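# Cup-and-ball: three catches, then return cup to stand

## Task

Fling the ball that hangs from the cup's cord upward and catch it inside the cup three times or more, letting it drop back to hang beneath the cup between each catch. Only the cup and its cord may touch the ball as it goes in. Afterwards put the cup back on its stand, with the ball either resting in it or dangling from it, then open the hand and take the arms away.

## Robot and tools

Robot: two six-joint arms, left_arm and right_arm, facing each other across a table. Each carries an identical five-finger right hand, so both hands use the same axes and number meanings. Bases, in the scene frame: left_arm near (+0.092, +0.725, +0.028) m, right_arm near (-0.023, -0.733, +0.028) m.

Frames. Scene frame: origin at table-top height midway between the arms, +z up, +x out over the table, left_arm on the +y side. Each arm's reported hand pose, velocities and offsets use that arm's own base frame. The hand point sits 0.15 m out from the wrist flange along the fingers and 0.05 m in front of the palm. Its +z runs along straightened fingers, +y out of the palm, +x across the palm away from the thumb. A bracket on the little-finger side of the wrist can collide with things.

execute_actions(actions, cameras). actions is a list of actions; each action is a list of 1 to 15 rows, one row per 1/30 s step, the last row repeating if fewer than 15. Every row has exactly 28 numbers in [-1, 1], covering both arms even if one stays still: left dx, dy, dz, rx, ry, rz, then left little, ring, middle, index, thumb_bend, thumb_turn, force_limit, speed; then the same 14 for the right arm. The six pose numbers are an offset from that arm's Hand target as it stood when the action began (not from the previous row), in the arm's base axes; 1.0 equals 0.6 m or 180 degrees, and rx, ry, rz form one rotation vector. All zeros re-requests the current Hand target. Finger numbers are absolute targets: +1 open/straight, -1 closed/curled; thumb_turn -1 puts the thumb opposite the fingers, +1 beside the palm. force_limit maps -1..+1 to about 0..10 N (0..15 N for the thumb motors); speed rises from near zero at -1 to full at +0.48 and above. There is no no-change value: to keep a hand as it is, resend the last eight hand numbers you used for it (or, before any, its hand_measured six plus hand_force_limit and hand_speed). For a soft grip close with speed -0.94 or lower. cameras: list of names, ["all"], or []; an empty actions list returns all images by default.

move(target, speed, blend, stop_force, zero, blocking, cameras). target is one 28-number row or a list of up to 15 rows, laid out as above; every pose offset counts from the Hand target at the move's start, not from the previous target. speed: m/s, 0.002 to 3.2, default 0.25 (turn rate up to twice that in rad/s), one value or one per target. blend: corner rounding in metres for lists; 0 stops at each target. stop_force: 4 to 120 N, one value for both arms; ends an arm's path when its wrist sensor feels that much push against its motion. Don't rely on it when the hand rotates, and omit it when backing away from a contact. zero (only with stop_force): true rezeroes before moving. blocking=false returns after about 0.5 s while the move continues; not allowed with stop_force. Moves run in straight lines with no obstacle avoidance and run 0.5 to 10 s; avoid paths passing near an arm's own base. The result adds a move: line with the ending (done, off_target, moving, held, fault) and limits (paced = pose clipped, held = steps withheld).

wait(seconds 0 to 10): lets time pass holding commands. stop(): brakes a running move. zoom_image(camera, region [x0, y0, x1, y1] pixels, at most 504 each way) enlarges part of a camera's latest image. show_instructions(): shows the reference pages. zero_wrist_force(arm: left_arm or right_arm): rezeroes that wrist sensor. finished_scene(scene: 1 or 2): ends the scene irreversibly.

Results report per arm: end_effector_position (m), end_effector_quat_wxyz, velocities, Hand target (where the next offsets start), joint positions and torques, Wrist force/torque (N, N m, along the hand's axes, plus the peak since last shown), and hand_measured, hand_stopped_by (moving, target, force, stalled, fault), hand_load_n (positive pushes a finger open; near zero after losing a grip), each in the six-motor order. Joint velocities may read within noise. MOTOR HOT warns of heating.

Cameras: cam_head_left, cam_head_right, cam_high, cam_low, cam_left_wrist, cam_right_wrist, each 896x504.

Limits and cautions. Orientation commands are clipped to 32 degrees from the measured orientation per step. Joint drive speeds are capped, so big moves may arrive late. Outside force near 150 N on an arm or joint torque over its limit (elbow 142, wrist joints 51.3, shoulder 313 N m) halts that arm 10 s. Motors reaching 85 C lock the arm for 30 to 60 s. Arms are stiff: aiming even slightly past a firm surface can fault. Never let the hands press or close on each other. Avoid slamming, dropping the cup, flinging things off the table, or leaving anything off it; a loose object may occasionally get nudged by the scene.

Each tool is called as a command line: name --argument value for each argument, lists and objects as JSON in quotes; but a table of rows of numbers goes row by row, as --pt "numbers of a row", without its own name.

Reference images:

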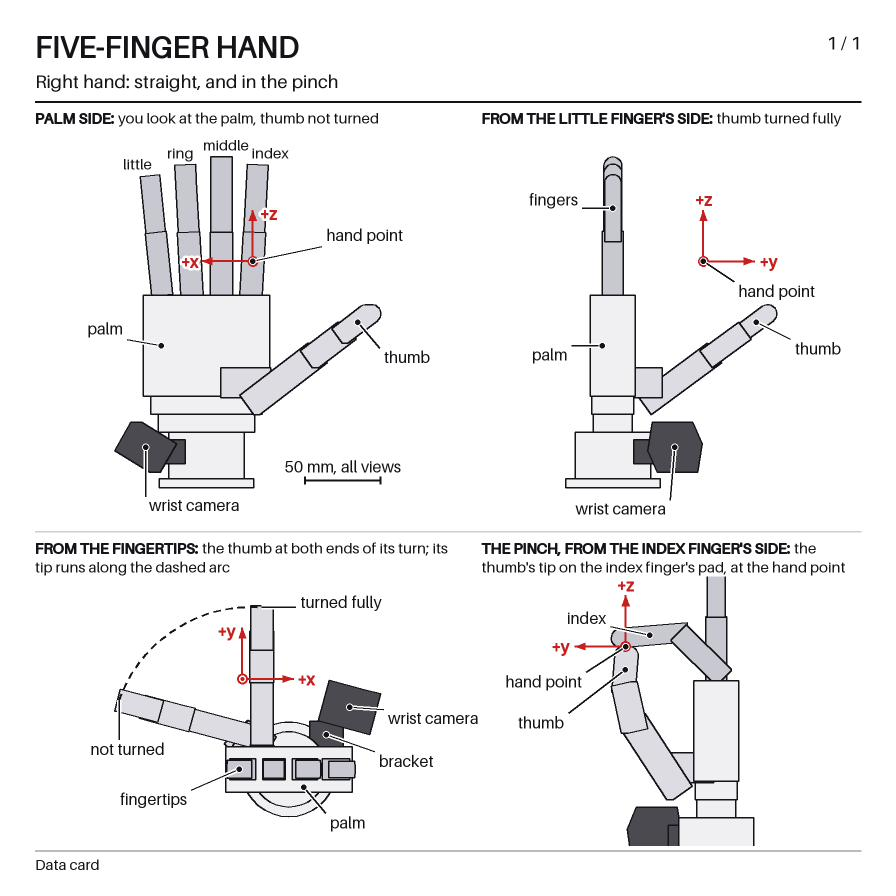

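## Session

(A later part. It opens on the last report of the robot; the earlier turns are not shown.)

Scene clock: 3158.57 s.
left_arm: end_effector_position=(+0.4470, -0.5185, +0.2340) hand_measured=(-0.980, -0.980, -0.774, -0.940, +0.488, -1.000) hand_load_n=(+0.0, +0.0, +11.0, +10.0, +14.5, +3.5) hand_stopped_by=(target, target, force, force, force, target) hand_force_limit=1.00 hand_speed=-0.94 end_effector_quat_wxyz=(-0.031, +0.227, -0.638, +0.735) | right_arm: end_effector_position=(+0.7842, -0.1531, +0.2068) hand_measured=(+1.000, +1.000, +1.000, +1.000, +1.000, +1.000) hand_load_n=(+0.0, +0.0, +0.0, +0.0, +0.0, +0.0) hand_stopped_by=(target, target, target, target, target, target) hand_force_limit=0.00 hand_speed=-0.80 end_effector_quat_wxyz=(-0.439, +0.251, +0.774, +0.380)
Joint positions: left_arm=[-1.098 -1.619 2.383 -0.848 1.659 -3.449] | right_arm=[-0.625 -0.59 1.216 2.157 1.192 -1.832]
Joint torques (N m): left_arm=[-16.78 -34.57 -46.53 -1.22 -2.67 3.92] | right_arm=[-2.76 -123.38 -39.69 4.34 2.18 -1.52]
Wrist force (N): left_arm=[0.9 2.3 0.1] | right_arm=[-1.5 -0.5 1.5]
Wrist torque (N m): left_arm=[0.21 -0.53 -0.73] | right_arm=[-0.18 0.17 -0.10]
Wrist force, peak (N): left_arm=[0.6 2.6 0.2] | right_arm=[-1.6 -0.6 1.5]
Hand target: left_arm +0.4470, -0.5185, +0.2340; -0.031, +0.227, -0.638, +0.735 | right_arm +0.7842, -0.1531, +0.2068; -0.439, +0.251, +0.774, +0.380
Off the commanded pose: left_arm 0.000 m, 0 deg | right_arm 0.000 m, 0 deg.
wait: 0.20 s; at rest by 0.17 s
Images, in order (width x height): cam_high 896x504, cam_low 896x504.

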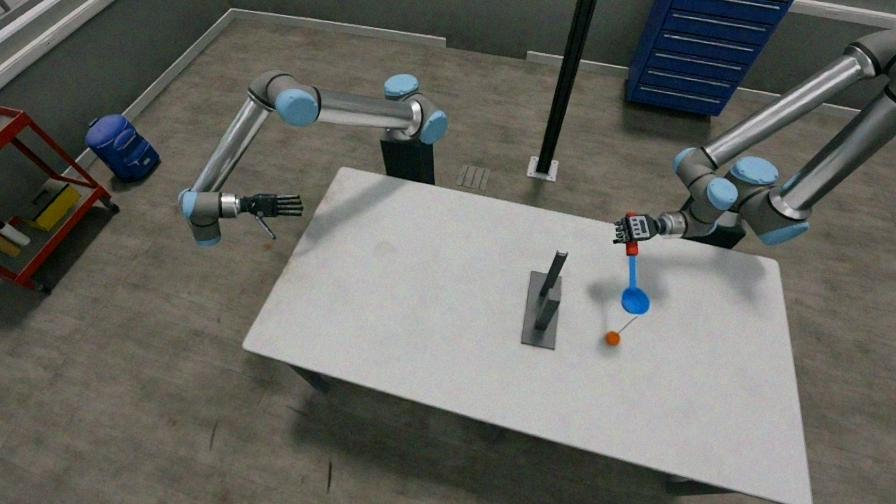

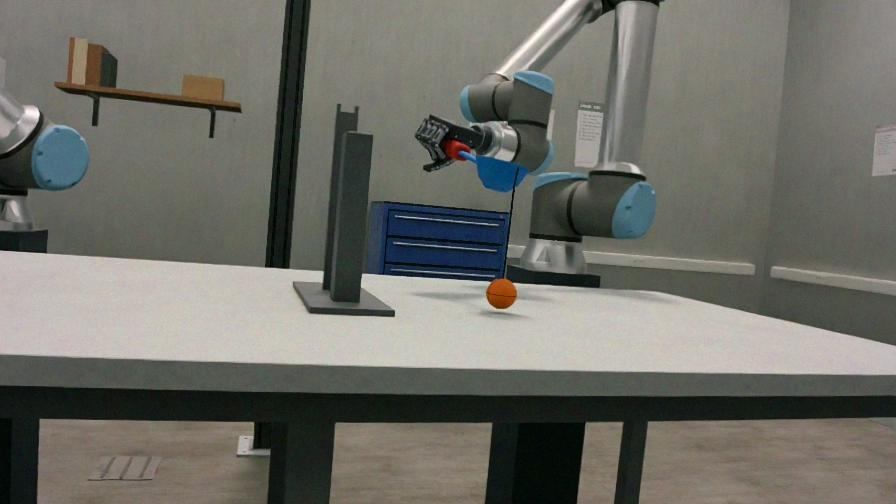

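move --target '[0,0,-0.015,0,0,0,-0.98,-0.98,-0.98,-0.98,-0.98,-1,1,-0.94,0,0,0,0,0,0,1,1,1,1,1,1,0,-0.8]' --speed 0.004

wait --seconds 2.0 --cameras '["cam_low"]'

zoom_image --camera "cam_low" --region '[440, 140, 640, 330]'

move --target '[0,0,0.0167,0,0,0,-0.98,-0.98,-0.98,-0.98,-0.98,-1,1,-0.94,0,0,0,0,0,0,1,1,1,1,1,1,0,-0.8]' --speed 0.0025

wait --seconds 0.2 --cameras '["cam_low"]'

zoom_image --camera "cam_low" --region '[440, 140, 640, 330]'

wait --seconds 0.2 --cameras '["cam_low"]'

zoom_image --camera "cam_low" --region '[440, 140, 640, 330]'

wait --seconds 0.2 --cameras '["cam_low"]'

zoom_image --camera "cam_low" --region '[440, 140, 640, 330]'

Scene clock: 3185.13 s.
left_arm: end_effector_position=(+0.4470, -0.5185, +0.2251) hand_measured=(-0.980, -0.980, -0.774, -0.940, +0.488, -1.000) hand_load_n=(+0.0, +0.5, +11.5, +10.0, +15.0, +3.0) hand_stopped_by=(target, target, force, force, force, target) hand_force_limit=1.00 hand_speed=-0.94 end_effector_quat_wxyz=(-0.031, +0.227, -0.638, +0.735) | right_arm: end_effector_position=(+0.7842, -0.1531, +0.2068) hand_measured=(+1.000, +1.000, +1.000, +1.000, +1.000, +1.000) hand_load_n=(+0.0, +0.0, +0.0, +0.0, +0.0, +0.0) hand_stopped_by=(target, target, target, target, target, target) hand_force_limit=0.00 hand_speed=-0.80 end_effector_quat_wxyz=(-0.439, +0.251, +0.774, +0.380)
Joint positions: left_arm=[-1.098 -1.604 2.391 -0.871 1.659 -3.449] | right_arm=[-0.625 -0.59 1.216 2.157 1.192 -1.832]
Joint torques (N m): left_arm=[-15.82 -16 -22.03 -5.14 -2.61 4.04] | right_arm=[-3.1 -124.13 -39.62 4.3 2.08 -1.66]
Wrist force (N): left_arm=[0.8 1.9 0.3] | right_arm=[-1.6 -0.2 1.5]
Wrist torque (N m): left_arm=[0.19 -0.51 -0.63] | right_arm=[-0.12 0.18 -0.10]
Wrist force, peak (N): left_arm=[0.6 2.9 0.2] | right_arm=[-1.8 -0.7 1.8]
Hand target: left_arm +0.4470, -0.5185, +0.2250; -0.031, +0.227, -0.638, +0.735 | right_arm +0.7842, -0.1531, +0.2068; -0.439, +0.251, +0.774, +0.380
Off the commanded pose: left_arm 0.000 m, 0 deg | right_arm 0.000 m, 0 deg.
move: done

Scene clock: 3187.13 s.
left_arm: end_effector_position=(+0.4470, -0.5185, +0.2250) hand_measured=(-0.980, -0.980, -0.774, -0.940, +0.488, -1.000) hand_load_n=(+0.0, +0.0, +11.5, +9.5, +15.0, +3.5) hand_stopped_by=(target, target, force, force, force, target) hand_force_limit=1.00 hand_speed=-0.94 end_effector_quat_wxyz=(-0.031, +0.227, -0.638, +0.735) | right_arm: end_effector_position=(+0.7842, -0.1531, +0.2068) hand_measured=(+1.000, +1.000, +1.000, +1.000, +1.000, +1.000) hand_load_n=(+0.0, +0.0, +0.0, +0.0, +0.0, +0.0) hand_stopped_by=(target, target, target, target, target, target) hand_force_limit=0.00 hand_speed=-0.80 end_effector_quat_wxyz=(-0.439, +0.251, +0.774, +0.380)
Joint positions: left_arm=[-1.098 -1.604 2.391 -0.871 1.659 -3.449] | right_arm=[-0.625 -0.59 1.216 2.157 1.192 -1.832]
Joint torques (N m): left_arm=[-16.03 -17.23 -20.89 -5.34 -2.53 3.44] | right_arm=[-3.04 -123.04 -39.96 4.32 2.11 -1.58]
Wrist force (N): left_arm=[0.7 2.0 0.2] | right_arm=[-1.7 -0.5 1.8]
Wrist torque (N m): left_arm=[0.21 -0.47 -0.64] | right_arm=[-0.19 0.19 -0.12]
Wrist force, peak (N): left_arm=[1.0 2.1 0.2] | right_arm=[-1.7 -0.5 1.8]
Hand target: left_arm +0.4470, -0.5185, +0.2250; -0.031, +0.227, -0.638, +0.735 | right_arm +0.7842, -0.1531, +0.2068; -0.439, +0.251, +0.774, +0.380
Off the commanded pose: left_arm 0.000 m, 0 deg | right_arm 0.000 m, 0 deg.
wait: 2.00 s; at rest by 0.17 s
Images, in order (width x height): cam_low 896x504.

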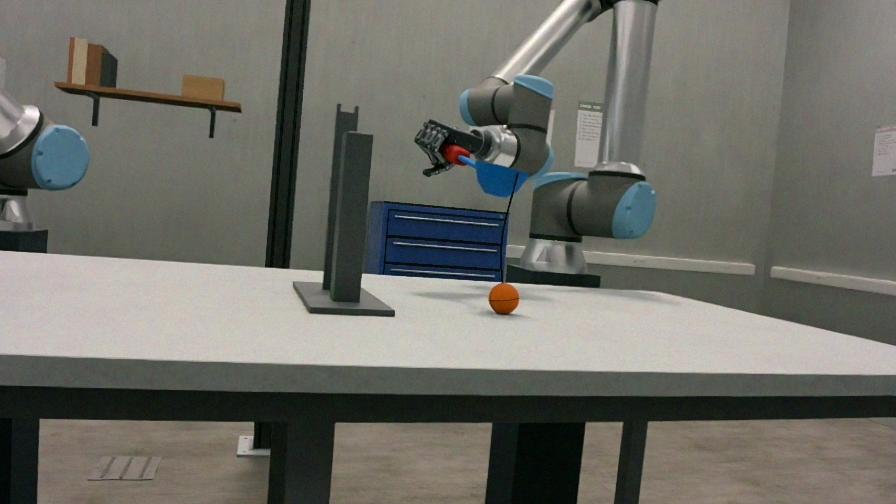

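Scaled by 2.520.

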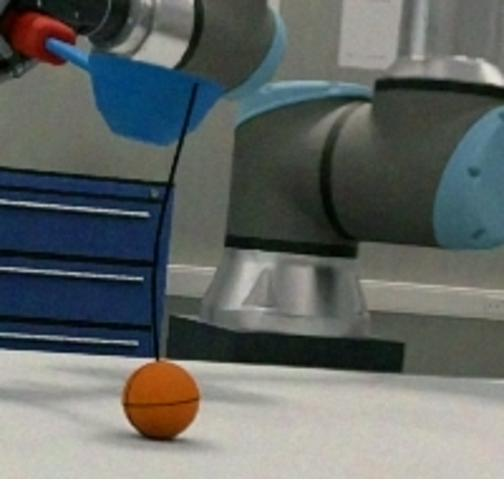

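Scene clock: 3191.37 s.
left_arm: end_effector_position=(+0.4470, -0.5185, +0.2350) hand_measured=(-0.980, -0.980, -0.774, -0.940, +0.488, -1.000) hand_load_n=(+0.0, +0.0, +11.0, +10.0, +15.0, +3.0) hand_stopped_by=(target, target, force, force, force, target) hand_force_limit=1.00 hand_speed=-0.94 end_effector_quat_wxyz=(-0.031, +0.227, -0.638, +0.735) | right_arm: end_effector_position=(+0.7842, -0.1531, +0.2068) hand_measured=(+1.000, +1.000, +1.000, +1.000, +1.000, +1.000) hand_load_n=(+0.0, +0.0, +0.0, +0.0, +0.0, +0.0) hand_stopped_by=(target, target, target, target, target, target) hand_force_limit=0.00 hand_speed=-0.80 end_effector_quat_wxyz=(-0.439, +0.251, +0.774, +0.380)
Joint positions: left_arm=[-1.098 -1.621 2.382 -0.845 1.659 -3.449] | right_arm=[-0.625 -0.59 1.216 2.157 1.192 -1.832]
Joint torques (N m): left_arm=[-15.66 -35.96 -46.62 -1.29 -2 1.88] | right_arm=[-2.86 -124.34 -40.01 4.22 2.11 -1.47]
Wrist force (N): left_arm=[0.6 2.1 0.1] | right_arm=[-1.5 -0.4 1.4]
Wrist torque (N m): left_arm=[0.19 -0.48 -0.76] | right_arm=[-0.15 0.18 -0.10]
Wrist force, peak (N): left_arm=[0.7 2.6 0.2] | right_arm=[-1.6 -0.5 1.9]
Hand target: left_arm +0.4470, -0.5185, +0.2350; -0.031, +0.227, -0.638, +0.735 | right_arm +0.7842, -0.1531, +0.2068; -0.439, +0.251, +0.774, +0.380
Off the commanded pose: left_arm 0.000 m, 0 deg | right_arm 0.000 m, 0 deg.
move: done

Scene clock: 3191.57 s.
left_arm: end_effector_position=(+0.4470, -0.5185, +0.2350) hand_measured=(-0.980, -0.980, -0.774, -0.940, +0.488, -1.000) hand_load_n=(+0.0, +0.0, +11.5, +10.0, +15.0, +3.5) hand_stopped_by=(target, target, force, force, force, target) hand_force_limit=1.00 hand_speed=-0.94 end_effector_quat_wxyz=(-0.031, +0.227, -0.638, +0.735) | right_arm: end_effector_position=(+0.7842, -0.1531, +0.2068) hand_measured=(+1.000, +1.000, +1.000, +1.000, +1.000, +1.000) hand_load_n=(+0.0, +0.5, +0.0, +0.0, +0.0, +0.0) hand_stopped_by=(target, target, target, target, target, target) hand_force_limit=0.00 hand_speed=-0.80 end_effector_quat_wxyz=(-0.439, +0.251, +0.774, +0.380)
Joint positions: left_arm=[-1.098 -1.621 2.382 -0.845 1.659 -3.449] | right_arm=[-0.625 -0.59 1.216 2.157 1.192 -1.832]
Joint torques (N m): left_arm=[-15.99 -36.88 -45.49 -1.61 -2.14 1.48] | right_arm=[-2.48 -122.61 -39.6 4.39 2.07 -1.47]
Wrist force (N): left_arm=[0.4 2.4 0.3] | right_arm=[-1.5 -0.5 1.4]
Wrist torque (N m): left_arm=[0.21 -0.48 -0.76] | right_arm=[-0.17 0.17 -0.11]
Wrist force, peak (N): left_arm=[0.6 2.6 0.0] | right_arm=[-1.5 -0.6 1.8]
Hand target: left_arm +0.4470, -0.5185, +0.2350; -0.031, +0.227, -0.638, +0.735 | right_arm +0.7842, -0.1531, +0.2068; -0.439, +0.251, +0.774, +0.380
Off the commanded pose: left_arm 0.000 m, 0 deg | right_arm 0.000 m, 0 deg.
wait: 0.20 s; at rest by 0.17 s
Images, in order (width x height): cam_low 896x504.

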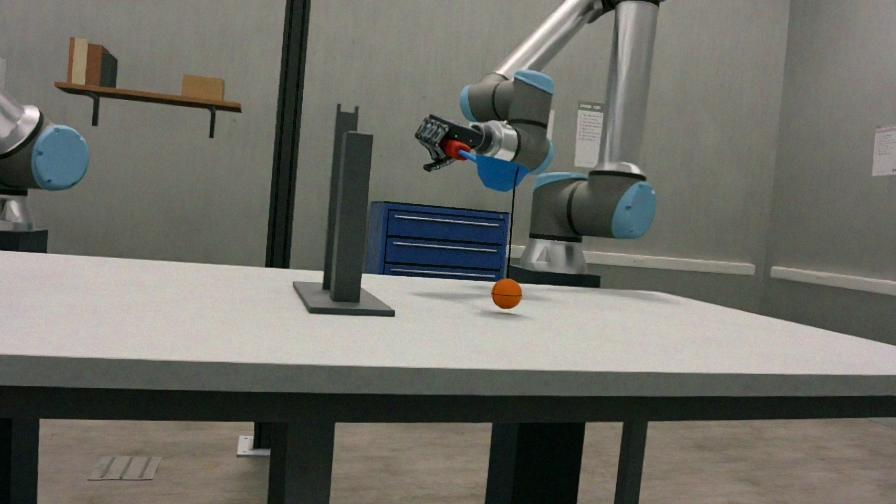

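Scaled by 2.520.

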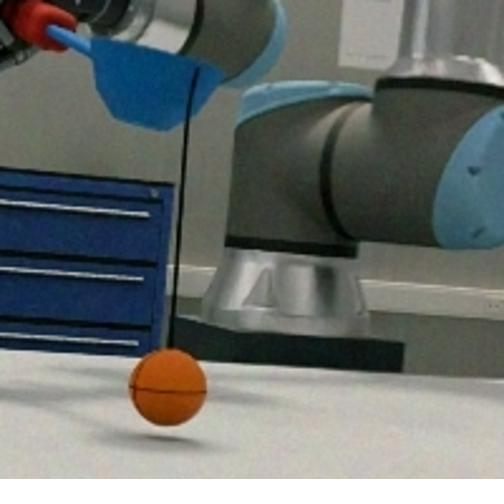

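Scene clock: 3191.77 s.
left_arm: end_effector_position=(+0.4470, -0.5185, +0.2350) hand_measured=(-0.980, -0.980, -0.774, -0.940, +0.488, -1.000) hand_load_n=(+0.0, +0.0, +11.5, +10.0, +15.0, +3.0) hand_stopped_by=(target, target, force, force, force, target) hand_force_limit=1.00 hand_speed=-0.94 end_effector_quat_wxyz=(-0.031, +0.227, -0.638, +0.735) | right_arm: end_effector_position=(+0.7842, -0.1531, +0.2068) hand_measured=(+1.000, +1.000, +1.000, +1.000, +1.000, +1.000) hand_load_n=(+0.5, +0.0, +0.0, +0.0, +0.0, +0.0) hand_stopped_by=(target, target, target, target, target, target) hand_force_limit=0.00 hand_speed=-0.80 end_effector_quat_wxyz=(-0.439, +0.251, +0.774, +0.380)
Joint positions: left_arm=[-1.098 -1.621 2.382 -0.845 1.659 -3.449] | right_arm=[-0.625 -0.59 1.216 2.157 1.192 -1.832]
Joint torques (N m): left_arm=[-13.75 -35.74 -46.36 -1.3 -1.92 1.66] | right_arm=[-3.98 -123.89 -39.68 4.24 1.99 -1.59]
Wrist force (N): left_arm=[0.8 2.7 0.3] | right_arm=[-1.3 -0.3 1.6]
Wrist torque (N m): left_arm=[0.24 -0.53 -0.73] | right_arm=[-0.15 0.13 -0.09]
Wrist force, peak (N): left_arm=[0.7 2.7 0.2] | right_arm=[-1.6 -0.6 1.7]
Hand target: left_arm +0.4470, -0.5185, +0.2350; -0.031, +0.227, -0.638, +0.735 | right_arm +0.7842, -0.1531, +0.2068; -0.439, +0.251, +0.774, +0.380
Off the commanded pose: left_arm 0.000 m, 0 deg | right_arm 0.000 m, 0 deg.
wait: 0.20 s; at rest by 0.17 s
Images, in order (width x height): cam_low 896x504.

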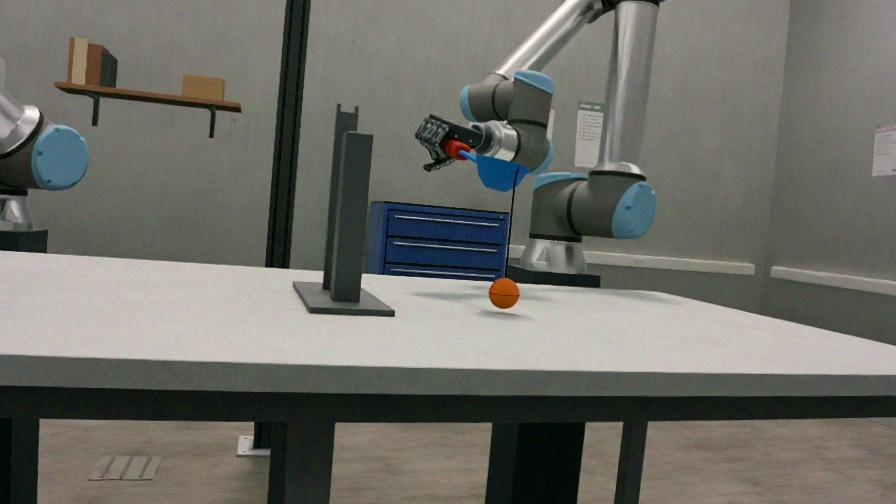

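Scaled by 2.520.

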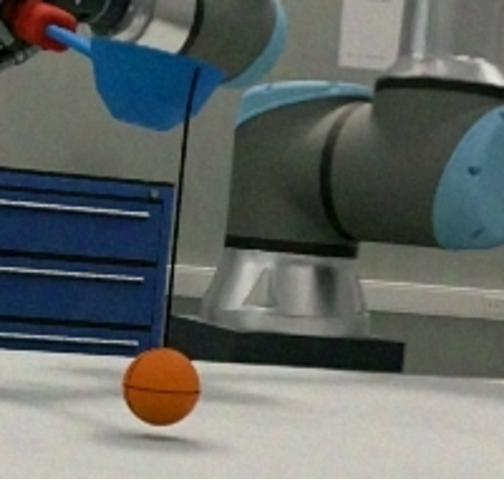

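Scene clock: 3191.97 s.
left_arm: end_effector_position=(+0.4470, -0.5185, +0.2350) hand_measured=(-0.980, -0.980, -0.774, -0.940, +0.488, -1.000) hand_load_n=(+0.0, +0.0, +11.5, +9.5, +14.5, +3.0) hand_stopped_by=(target, target, force, force, force, target) hand_force_limit=1.00 hand_speed=-0.94 end_effector_quat_wxyz=(-0.031, +0.227, -0.638, +0.735) | right_arm: end_effector_position=(+0.7842, -0.1531, +0.2068) hand_measured=(+1.000, +1.000, +1.000, +1.000, +1.000, +1.000) hand_load_n=(+0.0, +0.0, +0.0, +0.5, +0.0, +0.0) hand_stopped_by=(target, target, target, target, target, target) hand_force_limit=0.00 hand_speed=-0.80 end_effector_quat_wxyz=(-0.439, +0.251, +0.774, +0.380)
Joint positions: left_arm=[-1.098 -1.621 2.382 -0.845 1.659 -3.449] | right_arm=[-0.625 -0.59 1.216 2.157 1.192 -1.832]
Joint torques (N m): left_arm=[-14.89 -35.19 -46.27 -1.22 -2.32 1.59] | right_arm=[-3.48 -124.26 -39.79 4.37 2.09 -1.55]
Wrist force (N): left_arm=[0.8 2.3 0.2] | right_arm=[-1.6 -0.7 1.8]
Wrist torque (N m): left_arm=[0.20 -0.53 -0.74] | right_arm=[-0.23 0.18 -0.12]
Wrist force, peak (N): left_arm=[0.5 2.6 0.1] | right_arm=[-1.6 -0.7 1.8]
Hand target: left_arm +0.4470, -0.5185, +0.2350; -0.031, +0.227, -0.638, +0.735 | right_arm +0.7842, -0.1531, +0.2068; -0.439, +0.251, +0.774, +0.380
Off the commanded pose: left_arm 0.000 m, 0 deg | right_arm 0.000 m, 0 deg.
wait: 0.20 s; at rest by 0.17 s
Images, in order (width x height): cam_low 896x504.

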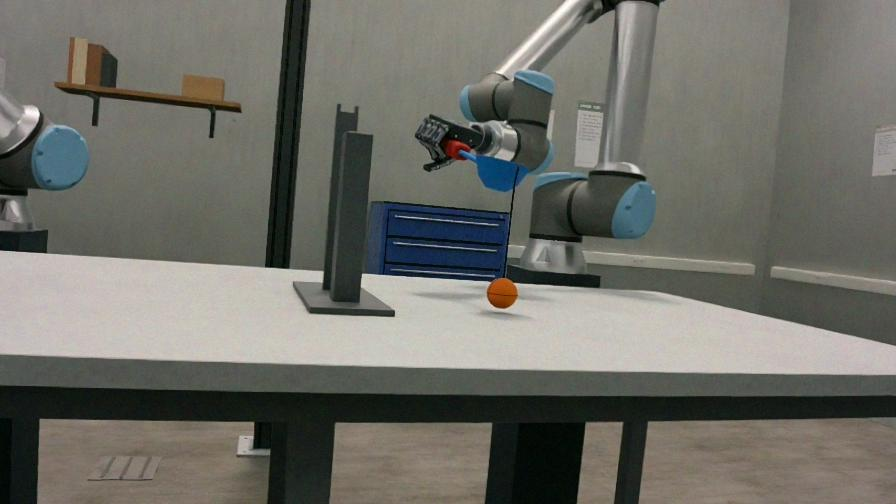

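Scaled by 2.520.

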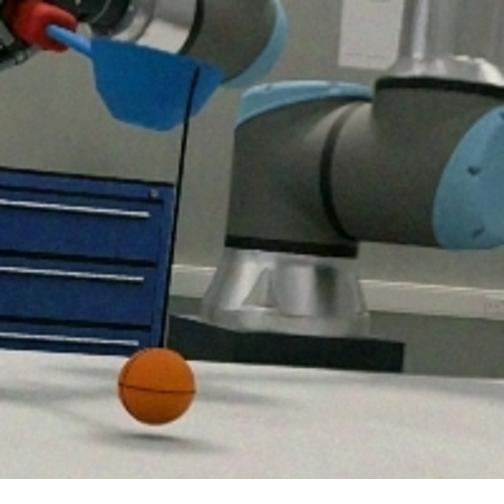

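wait --seconds 0.2 --cameras '["cam_low", "cam_high"]'

zoom_image --camera "cam_low" --region '[470, 260, 540, 320]'

zoom_image --camera "cam_high" --region '[585, 310, 645, 360]'

wait --seconds 0.2 --cameras '["cam_low", "cam_high"]'

zoom_image --camera "cam_low" --region '[470, 260, 540, 320]'

zoom_image --camera "cam_high" --region '[585, 310, 645, 360]'

wait --seconds 0.2 --cameras '["cam_low", "cam_high"]'

zoom_image --camera "cam_low" --region '[470, 260, 540, 320]'

zoom_image --camera "cam_high" --region '[585, 310, 645, 360]'

Scene clock: 3220.53 s.
left_arm: end_effector_position=(+0.4470, -0.5185, +0.2350) hand_measured=(-0.980, -0.980, -0.774, -0.940, +0.488, -1.000) hand_load_n=(+0.0, +0.0, +11.5, +10.0, +15.0, +3.5) hand_stopped_by=(target, target, force, force, force, target) hand_force_limit=1.00 hand_speed=-0.94 end_effector_quat_wxyz=(-0.031, +0.227, -0.638, +0.735) | right_arm: end_effector_position=(+0.7842, -0.1531, +0.2068) hand_measured=(+1.000, +1.000, +1.000, +1.000, +1.000, +1.000) hand_load_n=(+0.0, +0.0, +0.0, +0.0, +0.0, +0.0) hand_stopped_by=(target, target, target, target, target, target) hand_force_limit=0.00 hand_speed=-0.80 end_effector_quat_wxyz=(-0.439, +0.251, +0.774, +0.380)
Joint positions: left_arm=[-1.098 -1.621 2.382 -0.845 1.659 -3.449] | right_arm=[-0.625 -0.59 1.216 2.157 1.192 -1.832]
Joint torques (N m): left_arm=[-14.59 -33.36 -45.77 -1.66 -1.98 -1.3] | right_arm=[-3.96 -123.54 -40.04 4.35 2.06 -1.6]
Wrist force (N): left_arm=[0.5 2.4 0.1] | right_arm=[-1.4 -0.5 1.4]
Wrist torque (N m): left_arm=[0.23 -0.47 -0.75] | right_arm=[-0.17 0.15 -0.10]
Wrist force, peak (N): left_arm=[0.8 2.8 0.2] | right_arm=[-1.7 -0.4 1.9]
Hand target: left_arm +0.4470, -0.5185, +0.2350; -0.031, +0.227, -0.638, +0.735 | right_arm +0.7842, -0.1531, +0.2068; -0.439, +0.251, +0.774, +0.380
Off the commanded pose: left_arm 0.000 m, 0 deg | right_arm 0.000 m, 0 deg.
wait: 0.20 s; at rest from the start
Images, in order (width x height): cam_high 896x504, cam_low 896x504.

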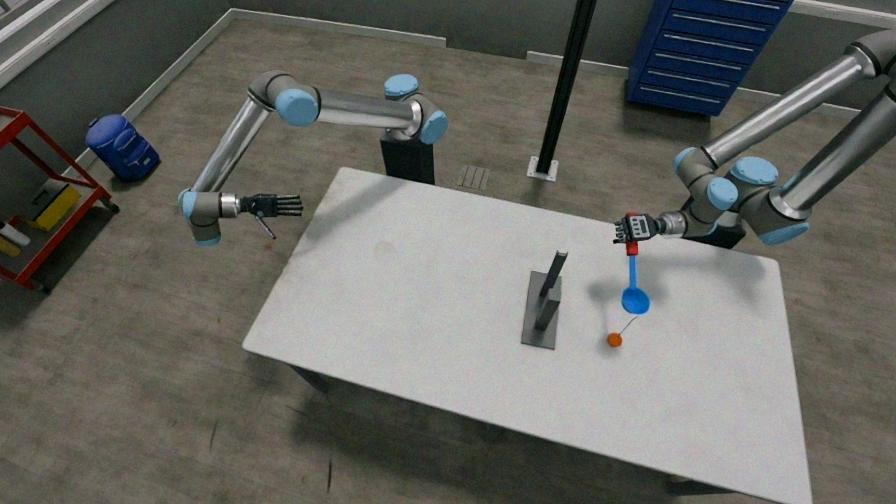

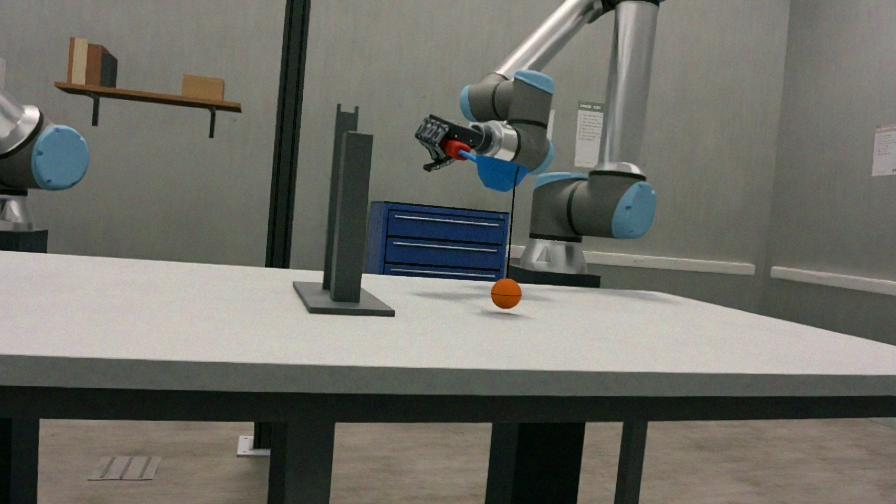

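Scaled by 7.200.

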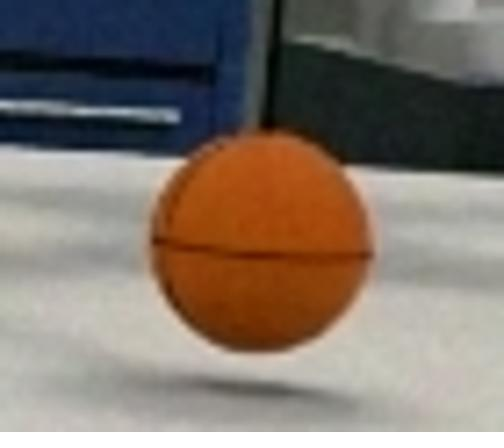

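Scaled by 8.400.

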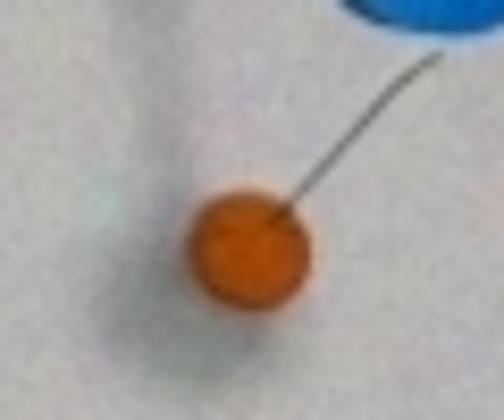

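Scene clock: 3220.73 s.
left_arm: end_effector_position=(+0.4470, -0.5185, +0.2350) hand_measured=(-0.980, -0.980, -0.774, -0.940, +0.488, -1.000) hand_load_n=(+0.0, +0.0, +11.5, +10.0, +14.5, +3.0) hand_stopped_by=(target, target, force, force, force, target) hand_force_limit=1.00 hand_speed=-0.94 end_effector_quat_wxyz=(-0.031, +0.227, -0.638, +0.735) | right_arm: end_effector_position=(+0.7842, -0.1531, +0.2068) hand_measured=(+1.000, +1.000, +1.000, +1.000, +1.000, +1.000) hand_load_n=(+0.0, +0.0, +0.0, +0.0, +0.0, -0.5) hand_stopped_by=(target, target, target, target, target, target) hand_force_limit=0.00 hand_speed=-0.80 end_effector_quat_wxyz=(-0.439, +0.251, +0.774, +0.380)
Joint positions: left_arm=[-1.098 -1.621 2.382 -0.845 1.659 -3.449] | right_arm=[-0.625 -0.59 1.216 2.157 1.192 -1.832]
Joint torques (N m): left_arm=[-13.51 -35.95 -44.85 -1.73 -1.45 -1.49] | right_arm=[-3.29 -124.08 -39.71 4.23 2.13 -1.73]
Wrist force (N): left_arm=[0.7 2.2 0.3] | right_arm=[-1.7 -0.4 1.5]
Wrist torque (N m): left_arm=[0.18 -0.50 -0.74] | right_arm=[-0.17 0.20 -0.12]
Wrist force, peak (N): left_arm=[0.5 2.6 0.0] | right_arm=[-1.7 -0.4 1.5]
Hand target: left_arm +0.4470, -0.5185, +0.2350; -0.031, +0.227, -0.638, +0.735 | right_arm +0.7842, -0.1531, +0.2068; -0.439, +0.251, +0.774, +0.380
Off the commanded pose: left_arm 0.000 m, 0 deg | right_arm 0.000 m, 0 deg.
wait: 0.20 s; at rest by 0.17 s
Images, in order (width x height): cam_high 896x504, cam_low 896x504.

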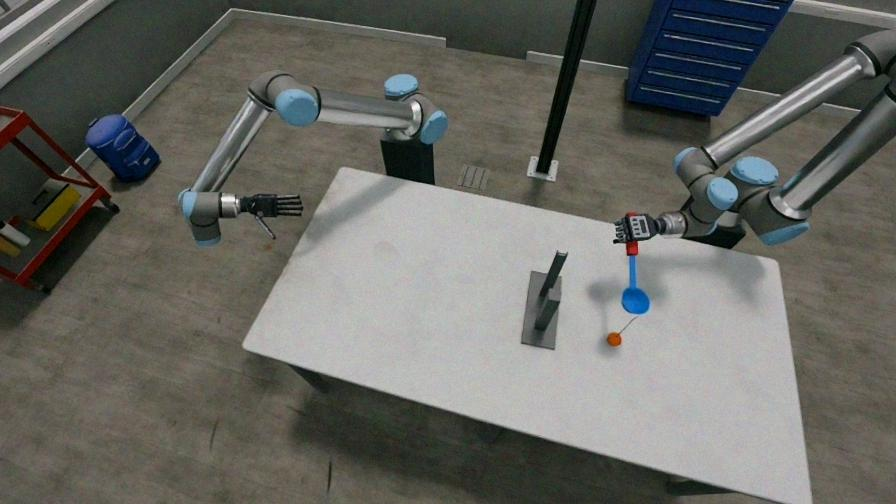

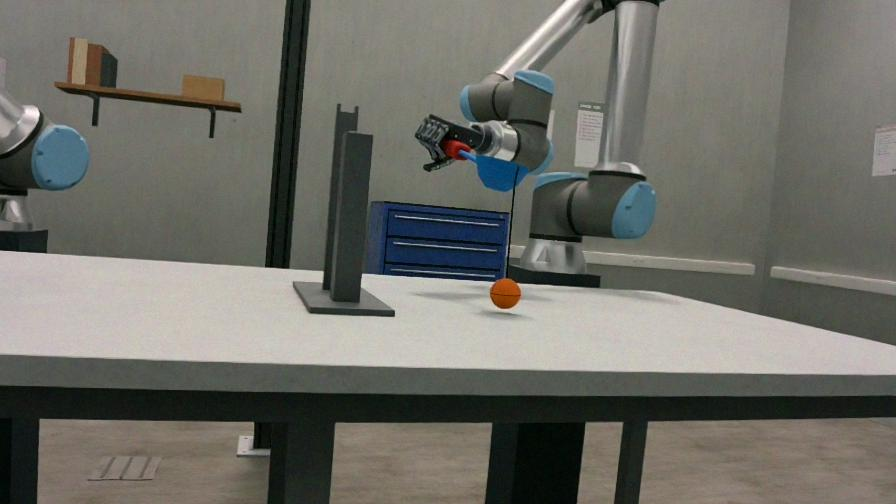

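Scaled by 7.200.

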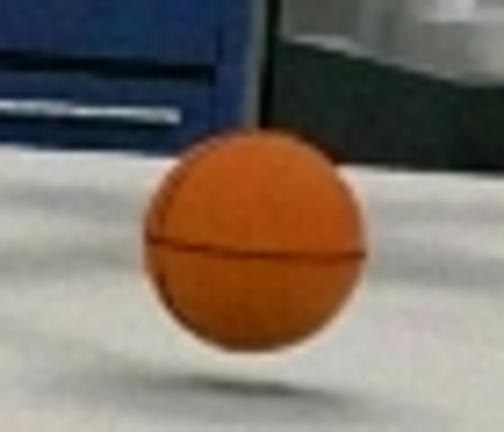

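Scaled by 8.400.

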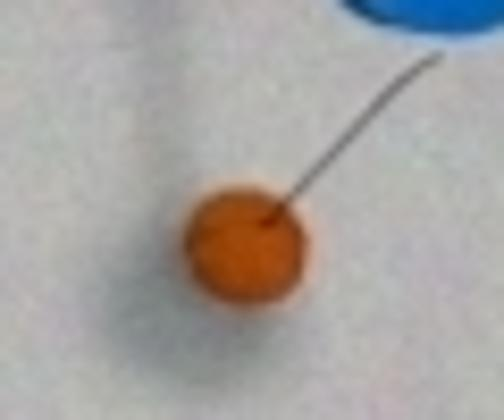

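Scene clock: 3220.93 s.
left_arm: end_effector_position=(+0.4470, -0.5185, +0.2350) hand_measured=(-0.980, -0.980, -0.774, -0.940, +0.488, -1.000) hand_load_n=(+0.0, +0.0, +11.5, +10.0, +14.5, +3.0) hand_stopped_by=(target, target, force, force, force, target) hand_force_limit=1.00 hand_speed=-0.94 end_effector_quat_wxyz=(-0.031, +0.227, -0.638, +0.735) | right_arm: end_effector_position=(+0.7842, -0.1531, +0.2068) hand_measured=(+1.000, +1.000, +1.000, +1.000, +1.000, +1.000) hand_load_n=(+0.0, +0.0, +0.0, +0.0, +0.0, +0.0) hand_stopped_by=(target, target, target, target, target, target) hand_force_limit=0.00 hand_speed=-0.80 end_effector_quat_wxyz=(-0.439, +0.251, +0.774, +0.380)
Joint positions: left_arm=[-1.098 -1.621 2.382 -0.845 1.659 -3.449] | right_arm=[-0.625 -0.59 1.216 2.157 1.192 -1.832]
Joint torques (N m): left_arm=[-14.03 -34.64 -45.85 -1.81 -1.94 -1.58] | right_arm=[-2.79 -124.32 -39.87 4.36 1.93 -1.6]
Wrist force (N): left_arm=[0.5 2.4 0.2] | right_arm=[-1.5 -0.7 1.6]
Wrist torque (N m): left_arm=[0.21 -0.48 -0.75] | right_arm=[-0.21 0.16 -0.11]
Wrist force, peak (N): left_arm=[0.6 2.5 0.3] | right_arm=[-1.6 -0.7 1.6]
Hand target: left_arm +0.4470, -0.5185, +0.2350; -0.031, +0.227, -0.638, +0.735 | right_arm +0.7842, -0.1531, +0.2068; -0.439, +0.251, +0.774, +0.380
Off the commanded pose: left_arm 0.000 m, 0 deg | right_arm 0.000 m, 0 deg.
wait: 0.20 s; at rest by 0.17 s
Images, in order (width x height): cam_high 896x504, cam_low 896x504.

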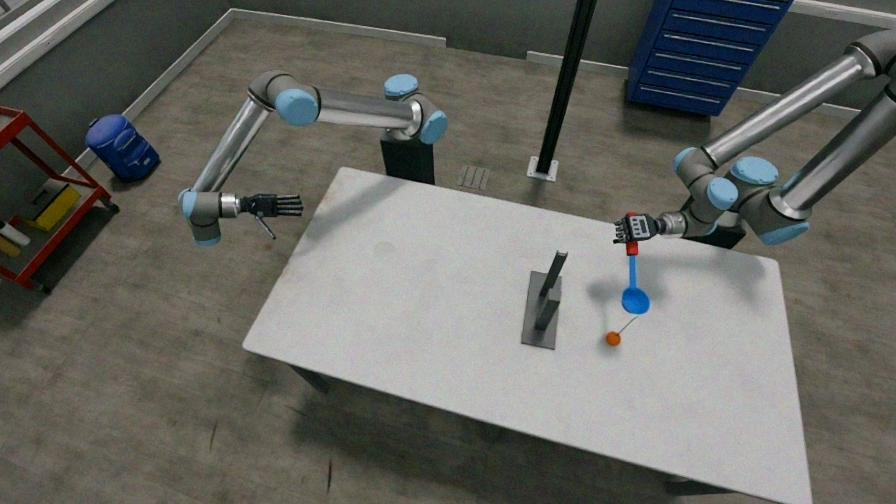

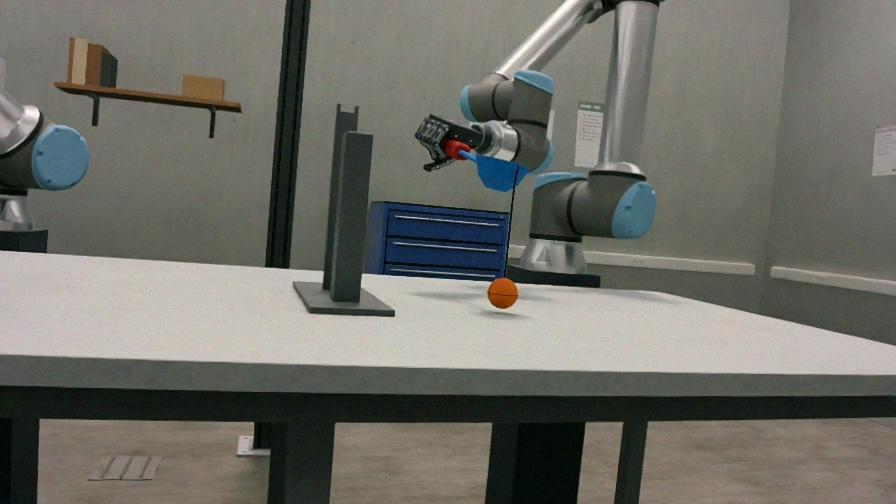

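Scaled by 7.200.

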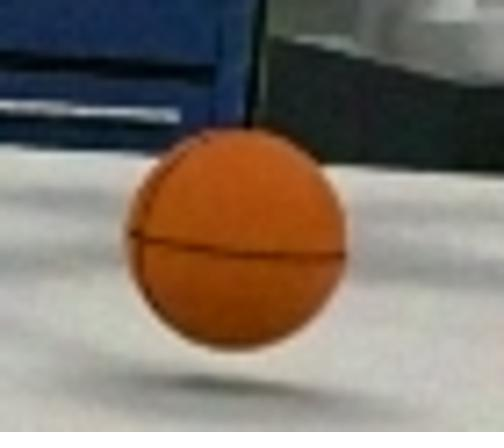

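Scaled by 8.400.

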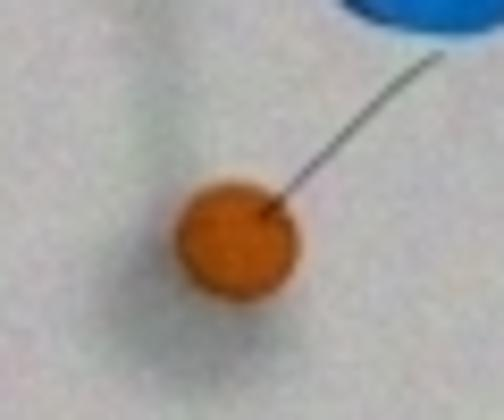

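move --target '[0,0,-0.0125,0,0,0,-0.98,-0.98,-0.98,-0.98,-0.98,-1,1,-0.94,0,0,0,0,0,0,1,1,1,1,1,1,0,-0.8]' --speed 0.003

wait --seconds 1.0 --cameras '["cam_low"]'

zoom_image --camera "cam_low" --region '[440, 140, 640, 330]'

wait --seconds 1.0 --cameras '["cam_low"]'

zoom_image --camera "cam_low" --region '[440, 140, 640, 330]'

Scene clock: 3255.47 s.
left_arm: end_effector_position=(+0.4470, -0.5185, +0.2276) hand_measured=(-0.980, -0.980, -0.774, -0.940, +0.488, -1.000) hand_load_n=(+0.0, +0.0, +11.0, +9.5, +14.5, +3.5) hand_stopped_by=(target, target, force, force, force, target) hand_force_limit=1.00 hand_speed=-0.94 end_effector_quat_wxyz=(-0.031, +0.227, -0.638, +0.735) | right_arm: end_effector_position=(+0.7842, -0.1531, +0.2068) hand_measured=(+1.000, +1.000, +1.000, +1.000, +1.000, +1.000) hand_load_n=(+0.0, +0.0, +0.0, +0.0, -0.5, +0.0) hand_stopped_by=(target, target, target, target, target, target) hand_force_limit=0.00 hand_speed=-0.80 end_effector_quat_wxyz=(-0.439, +0.251, +0.774, +0.380)
Joint positions: left_arm=[-1.098 -1.608 2.388 -0.864 1.659 -3.449] | right_arm=[-0.625 -0.59 1.216 2.157 1.192 -1.832]
Joint torques (N m): left_arm=[-13.19 -18.18 -21.09 -5.12 -1.29 -1.24] | right_arm=[-3.06 -123.25 -39.57 4.24 2.09 -1.57]
Wrist force (N): left_arm=[0.5 2.2 0.1] | right_arm=[-1.4 -0.5 1.2]
Wrist torque (N m): left_arm=[0.20 -0.46 -0.75] | right_arm=[-0.16 0.16 -0.10]
Wrist force, peak (N): left_arm=[0.8 2.8 0.3] | right_arm=[-1.7 -0.5 1.9]
Hand target: left_arm +0.4470, -0.5185, +0.2275; -0.031, +0.227, -0.638, +0.735 | right_arm +0.7842, -0.1531, +0.2068; -0.439, +0.251, +0.774, +0.380
Off the commanded pose: left_arm 0.000 m, 0 deg | right_arm 0.000 m, 0 deg.
move: done

Scene clock: 3256.47 s.
left_arm: end_effector_position=(+0.4470, -0.5185, +0.2275) hand_measured=(-0.980, -0.980, -0.774, -0.940, +0.488, -1.000) hand_load_n=(+0.0, +0.0, +11.5, +9.5, +14.5, +3.0) hand_stopped_by=(target, target, force, force, force, target) hand_force_limit=1.00 hand_speed=-0.94 end_effector_quat_wxyz=(-0.031, +0.227, -0.638, +0.735) | right_arm: end_effector_position=(+0.7842, -0.1531, +0.2068) hand_measured=(+1.000, +1.000, +1.000, +1.000, +1.000, +1.000) hand_load_n=(+0.0, +0.0, +0.0, +0.0, +0.0, +0.0) hand_stopped_by=(target, target, target, target, target, target) hand_force_limit=0.00 hand_speed=-0.80 end_effector_quat_wxyz=(-0.439, +0.251, +0.774, +0.380)
Joint positions: left_arm=[-1.098 -1.608 2.388 -0.864 1.659 -3.449] | right_arm=[-0.625 -0.59 1.216 2.157 1.192 -1.832]
Joint torques (N m): left_arm=[-11.6 -15.01 -21.48 -5.38 -1.43 -1.12] | right_arm=[-4.06 -124.52 -39.81 4.29 2.13 -1.74]
Wrist force (N): left_arm=[0.5 2.4 0.4] | right_arm=[-1.6 -0.6 1.5]
Wrist torque (N m): left_arm=[0.19 -0.50 -0.74] | right_arm=[-0.18 0.18 -0.12]
Wrist force, peak (N): left_arm=[0.7 2.7 0.2] | right_arm=[-1.5 -0.6 2.0]
Hand target: left_arm +0.4470, -0.5185, +0.2275; -0.031, +0.227, -0.638, +0.735 | right_arm +0.7842, -0.1531, +0.2068; -0.439, +0.251, +0.774, +0.380
Off the commanded pose: left_arm 0.000 m, 0 deg | right_arm 0.000 m, 0 deg.
wait: 1.00 s; at rest by 0.17 s
Images, in order (width x height): cam_low 896x504.

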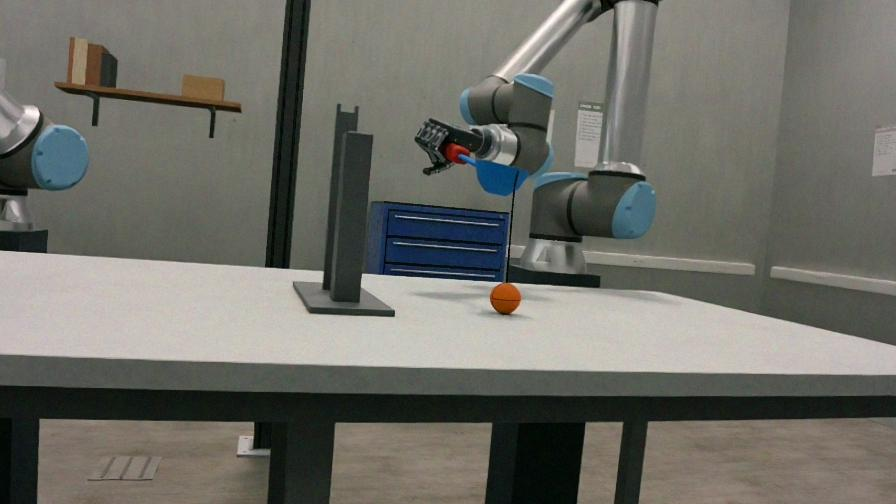

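Scaled by 2.520.

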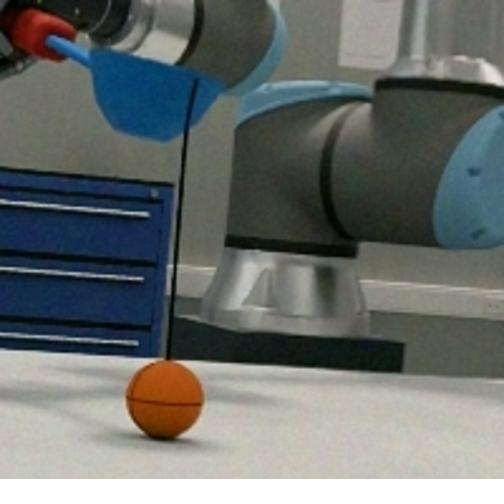

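Scene clock: 3257.47 s.
left_arm: end_effector_position=(+0.4470, -0.5185, +0.2275) hand_measured=(-0.980, -0.980, -0.774, -0.940, +0.488, -1.000) hand_load_n=(+0.0, +0.0, +11.5, +10.0, +14.5, +3.5) hand_stopped_by=(target, target, force, force, force, target) hand_force_limit=1.00 hand_speed=-0.94 end_effector_quat_wxyz=(-0.031, +0.227, -0.638, +0.735) | right_arm: end_effector_position=(+0.7842, -0.1531, +0.2068) hand_measured=(+1.000, +1.000, +1.000, +1.000, +1.000, +1.000) hand_load_n=(+0.0, +0.0, +0.0, +0.0, +0.0, +0.0) hand_stopped_by=(target, target, target, target, target, target) hand_force_limit=0.00 hand_speed=-0.80 end_effector_quat_wxyz=(-0.439, +0.251, +0.774, +0.380)
Joint positions: left_arm=[-1.098 -1.608 2.388 -0.864 1.659 -3.449] | right_arm=[-0.625 -0.59 1.216 2.157 1.192 -1.832]
Joint torques (N m): left_arm=[-11.97 -15.25 -22 -5.56 -1.28 -1.08] | right_arm=[-2.73 -124.23 -39.69 4.27 2.07 -1.54]
Wrist force (N): left_arm=[0.6 2.2 0.1] | right_arm=[-1.3 -0.5 1.5]
Wrist torque (N m): left_arm=[0.18 -0.49 -0.74] | right_arm=[-0.17 0.14 -0.10]
Wrist force, peak (N): left_arm=[0.6 2.7 -0.1] | right_arm=[-1.7 -0.4 1.7]
Hand target: left_arm +0.4470, -0.5185, +0.2275; -0.031, +0.227, -0.638, +0.735 | right_arm +0.7842, -0.1531, +0.2068; -0.439, +0.251, +0.774, +0.380
Off the commanded pose: left_arm 0.000 m, 0 deg | right_arm 0.000 m, 0 deg.
wait: 1.00 s; at rest by 0.17 s
Images, in order (width x height): cam_low 896x504.

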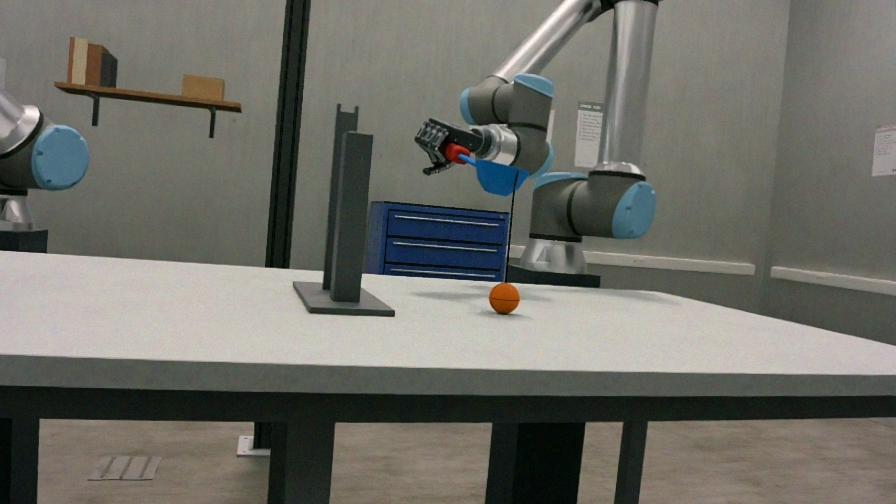

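Scaled by 2.520.

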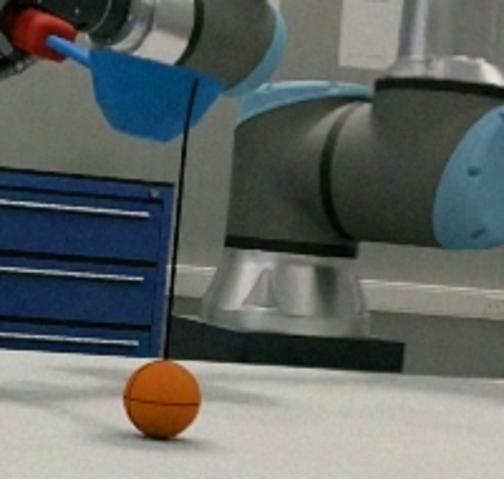

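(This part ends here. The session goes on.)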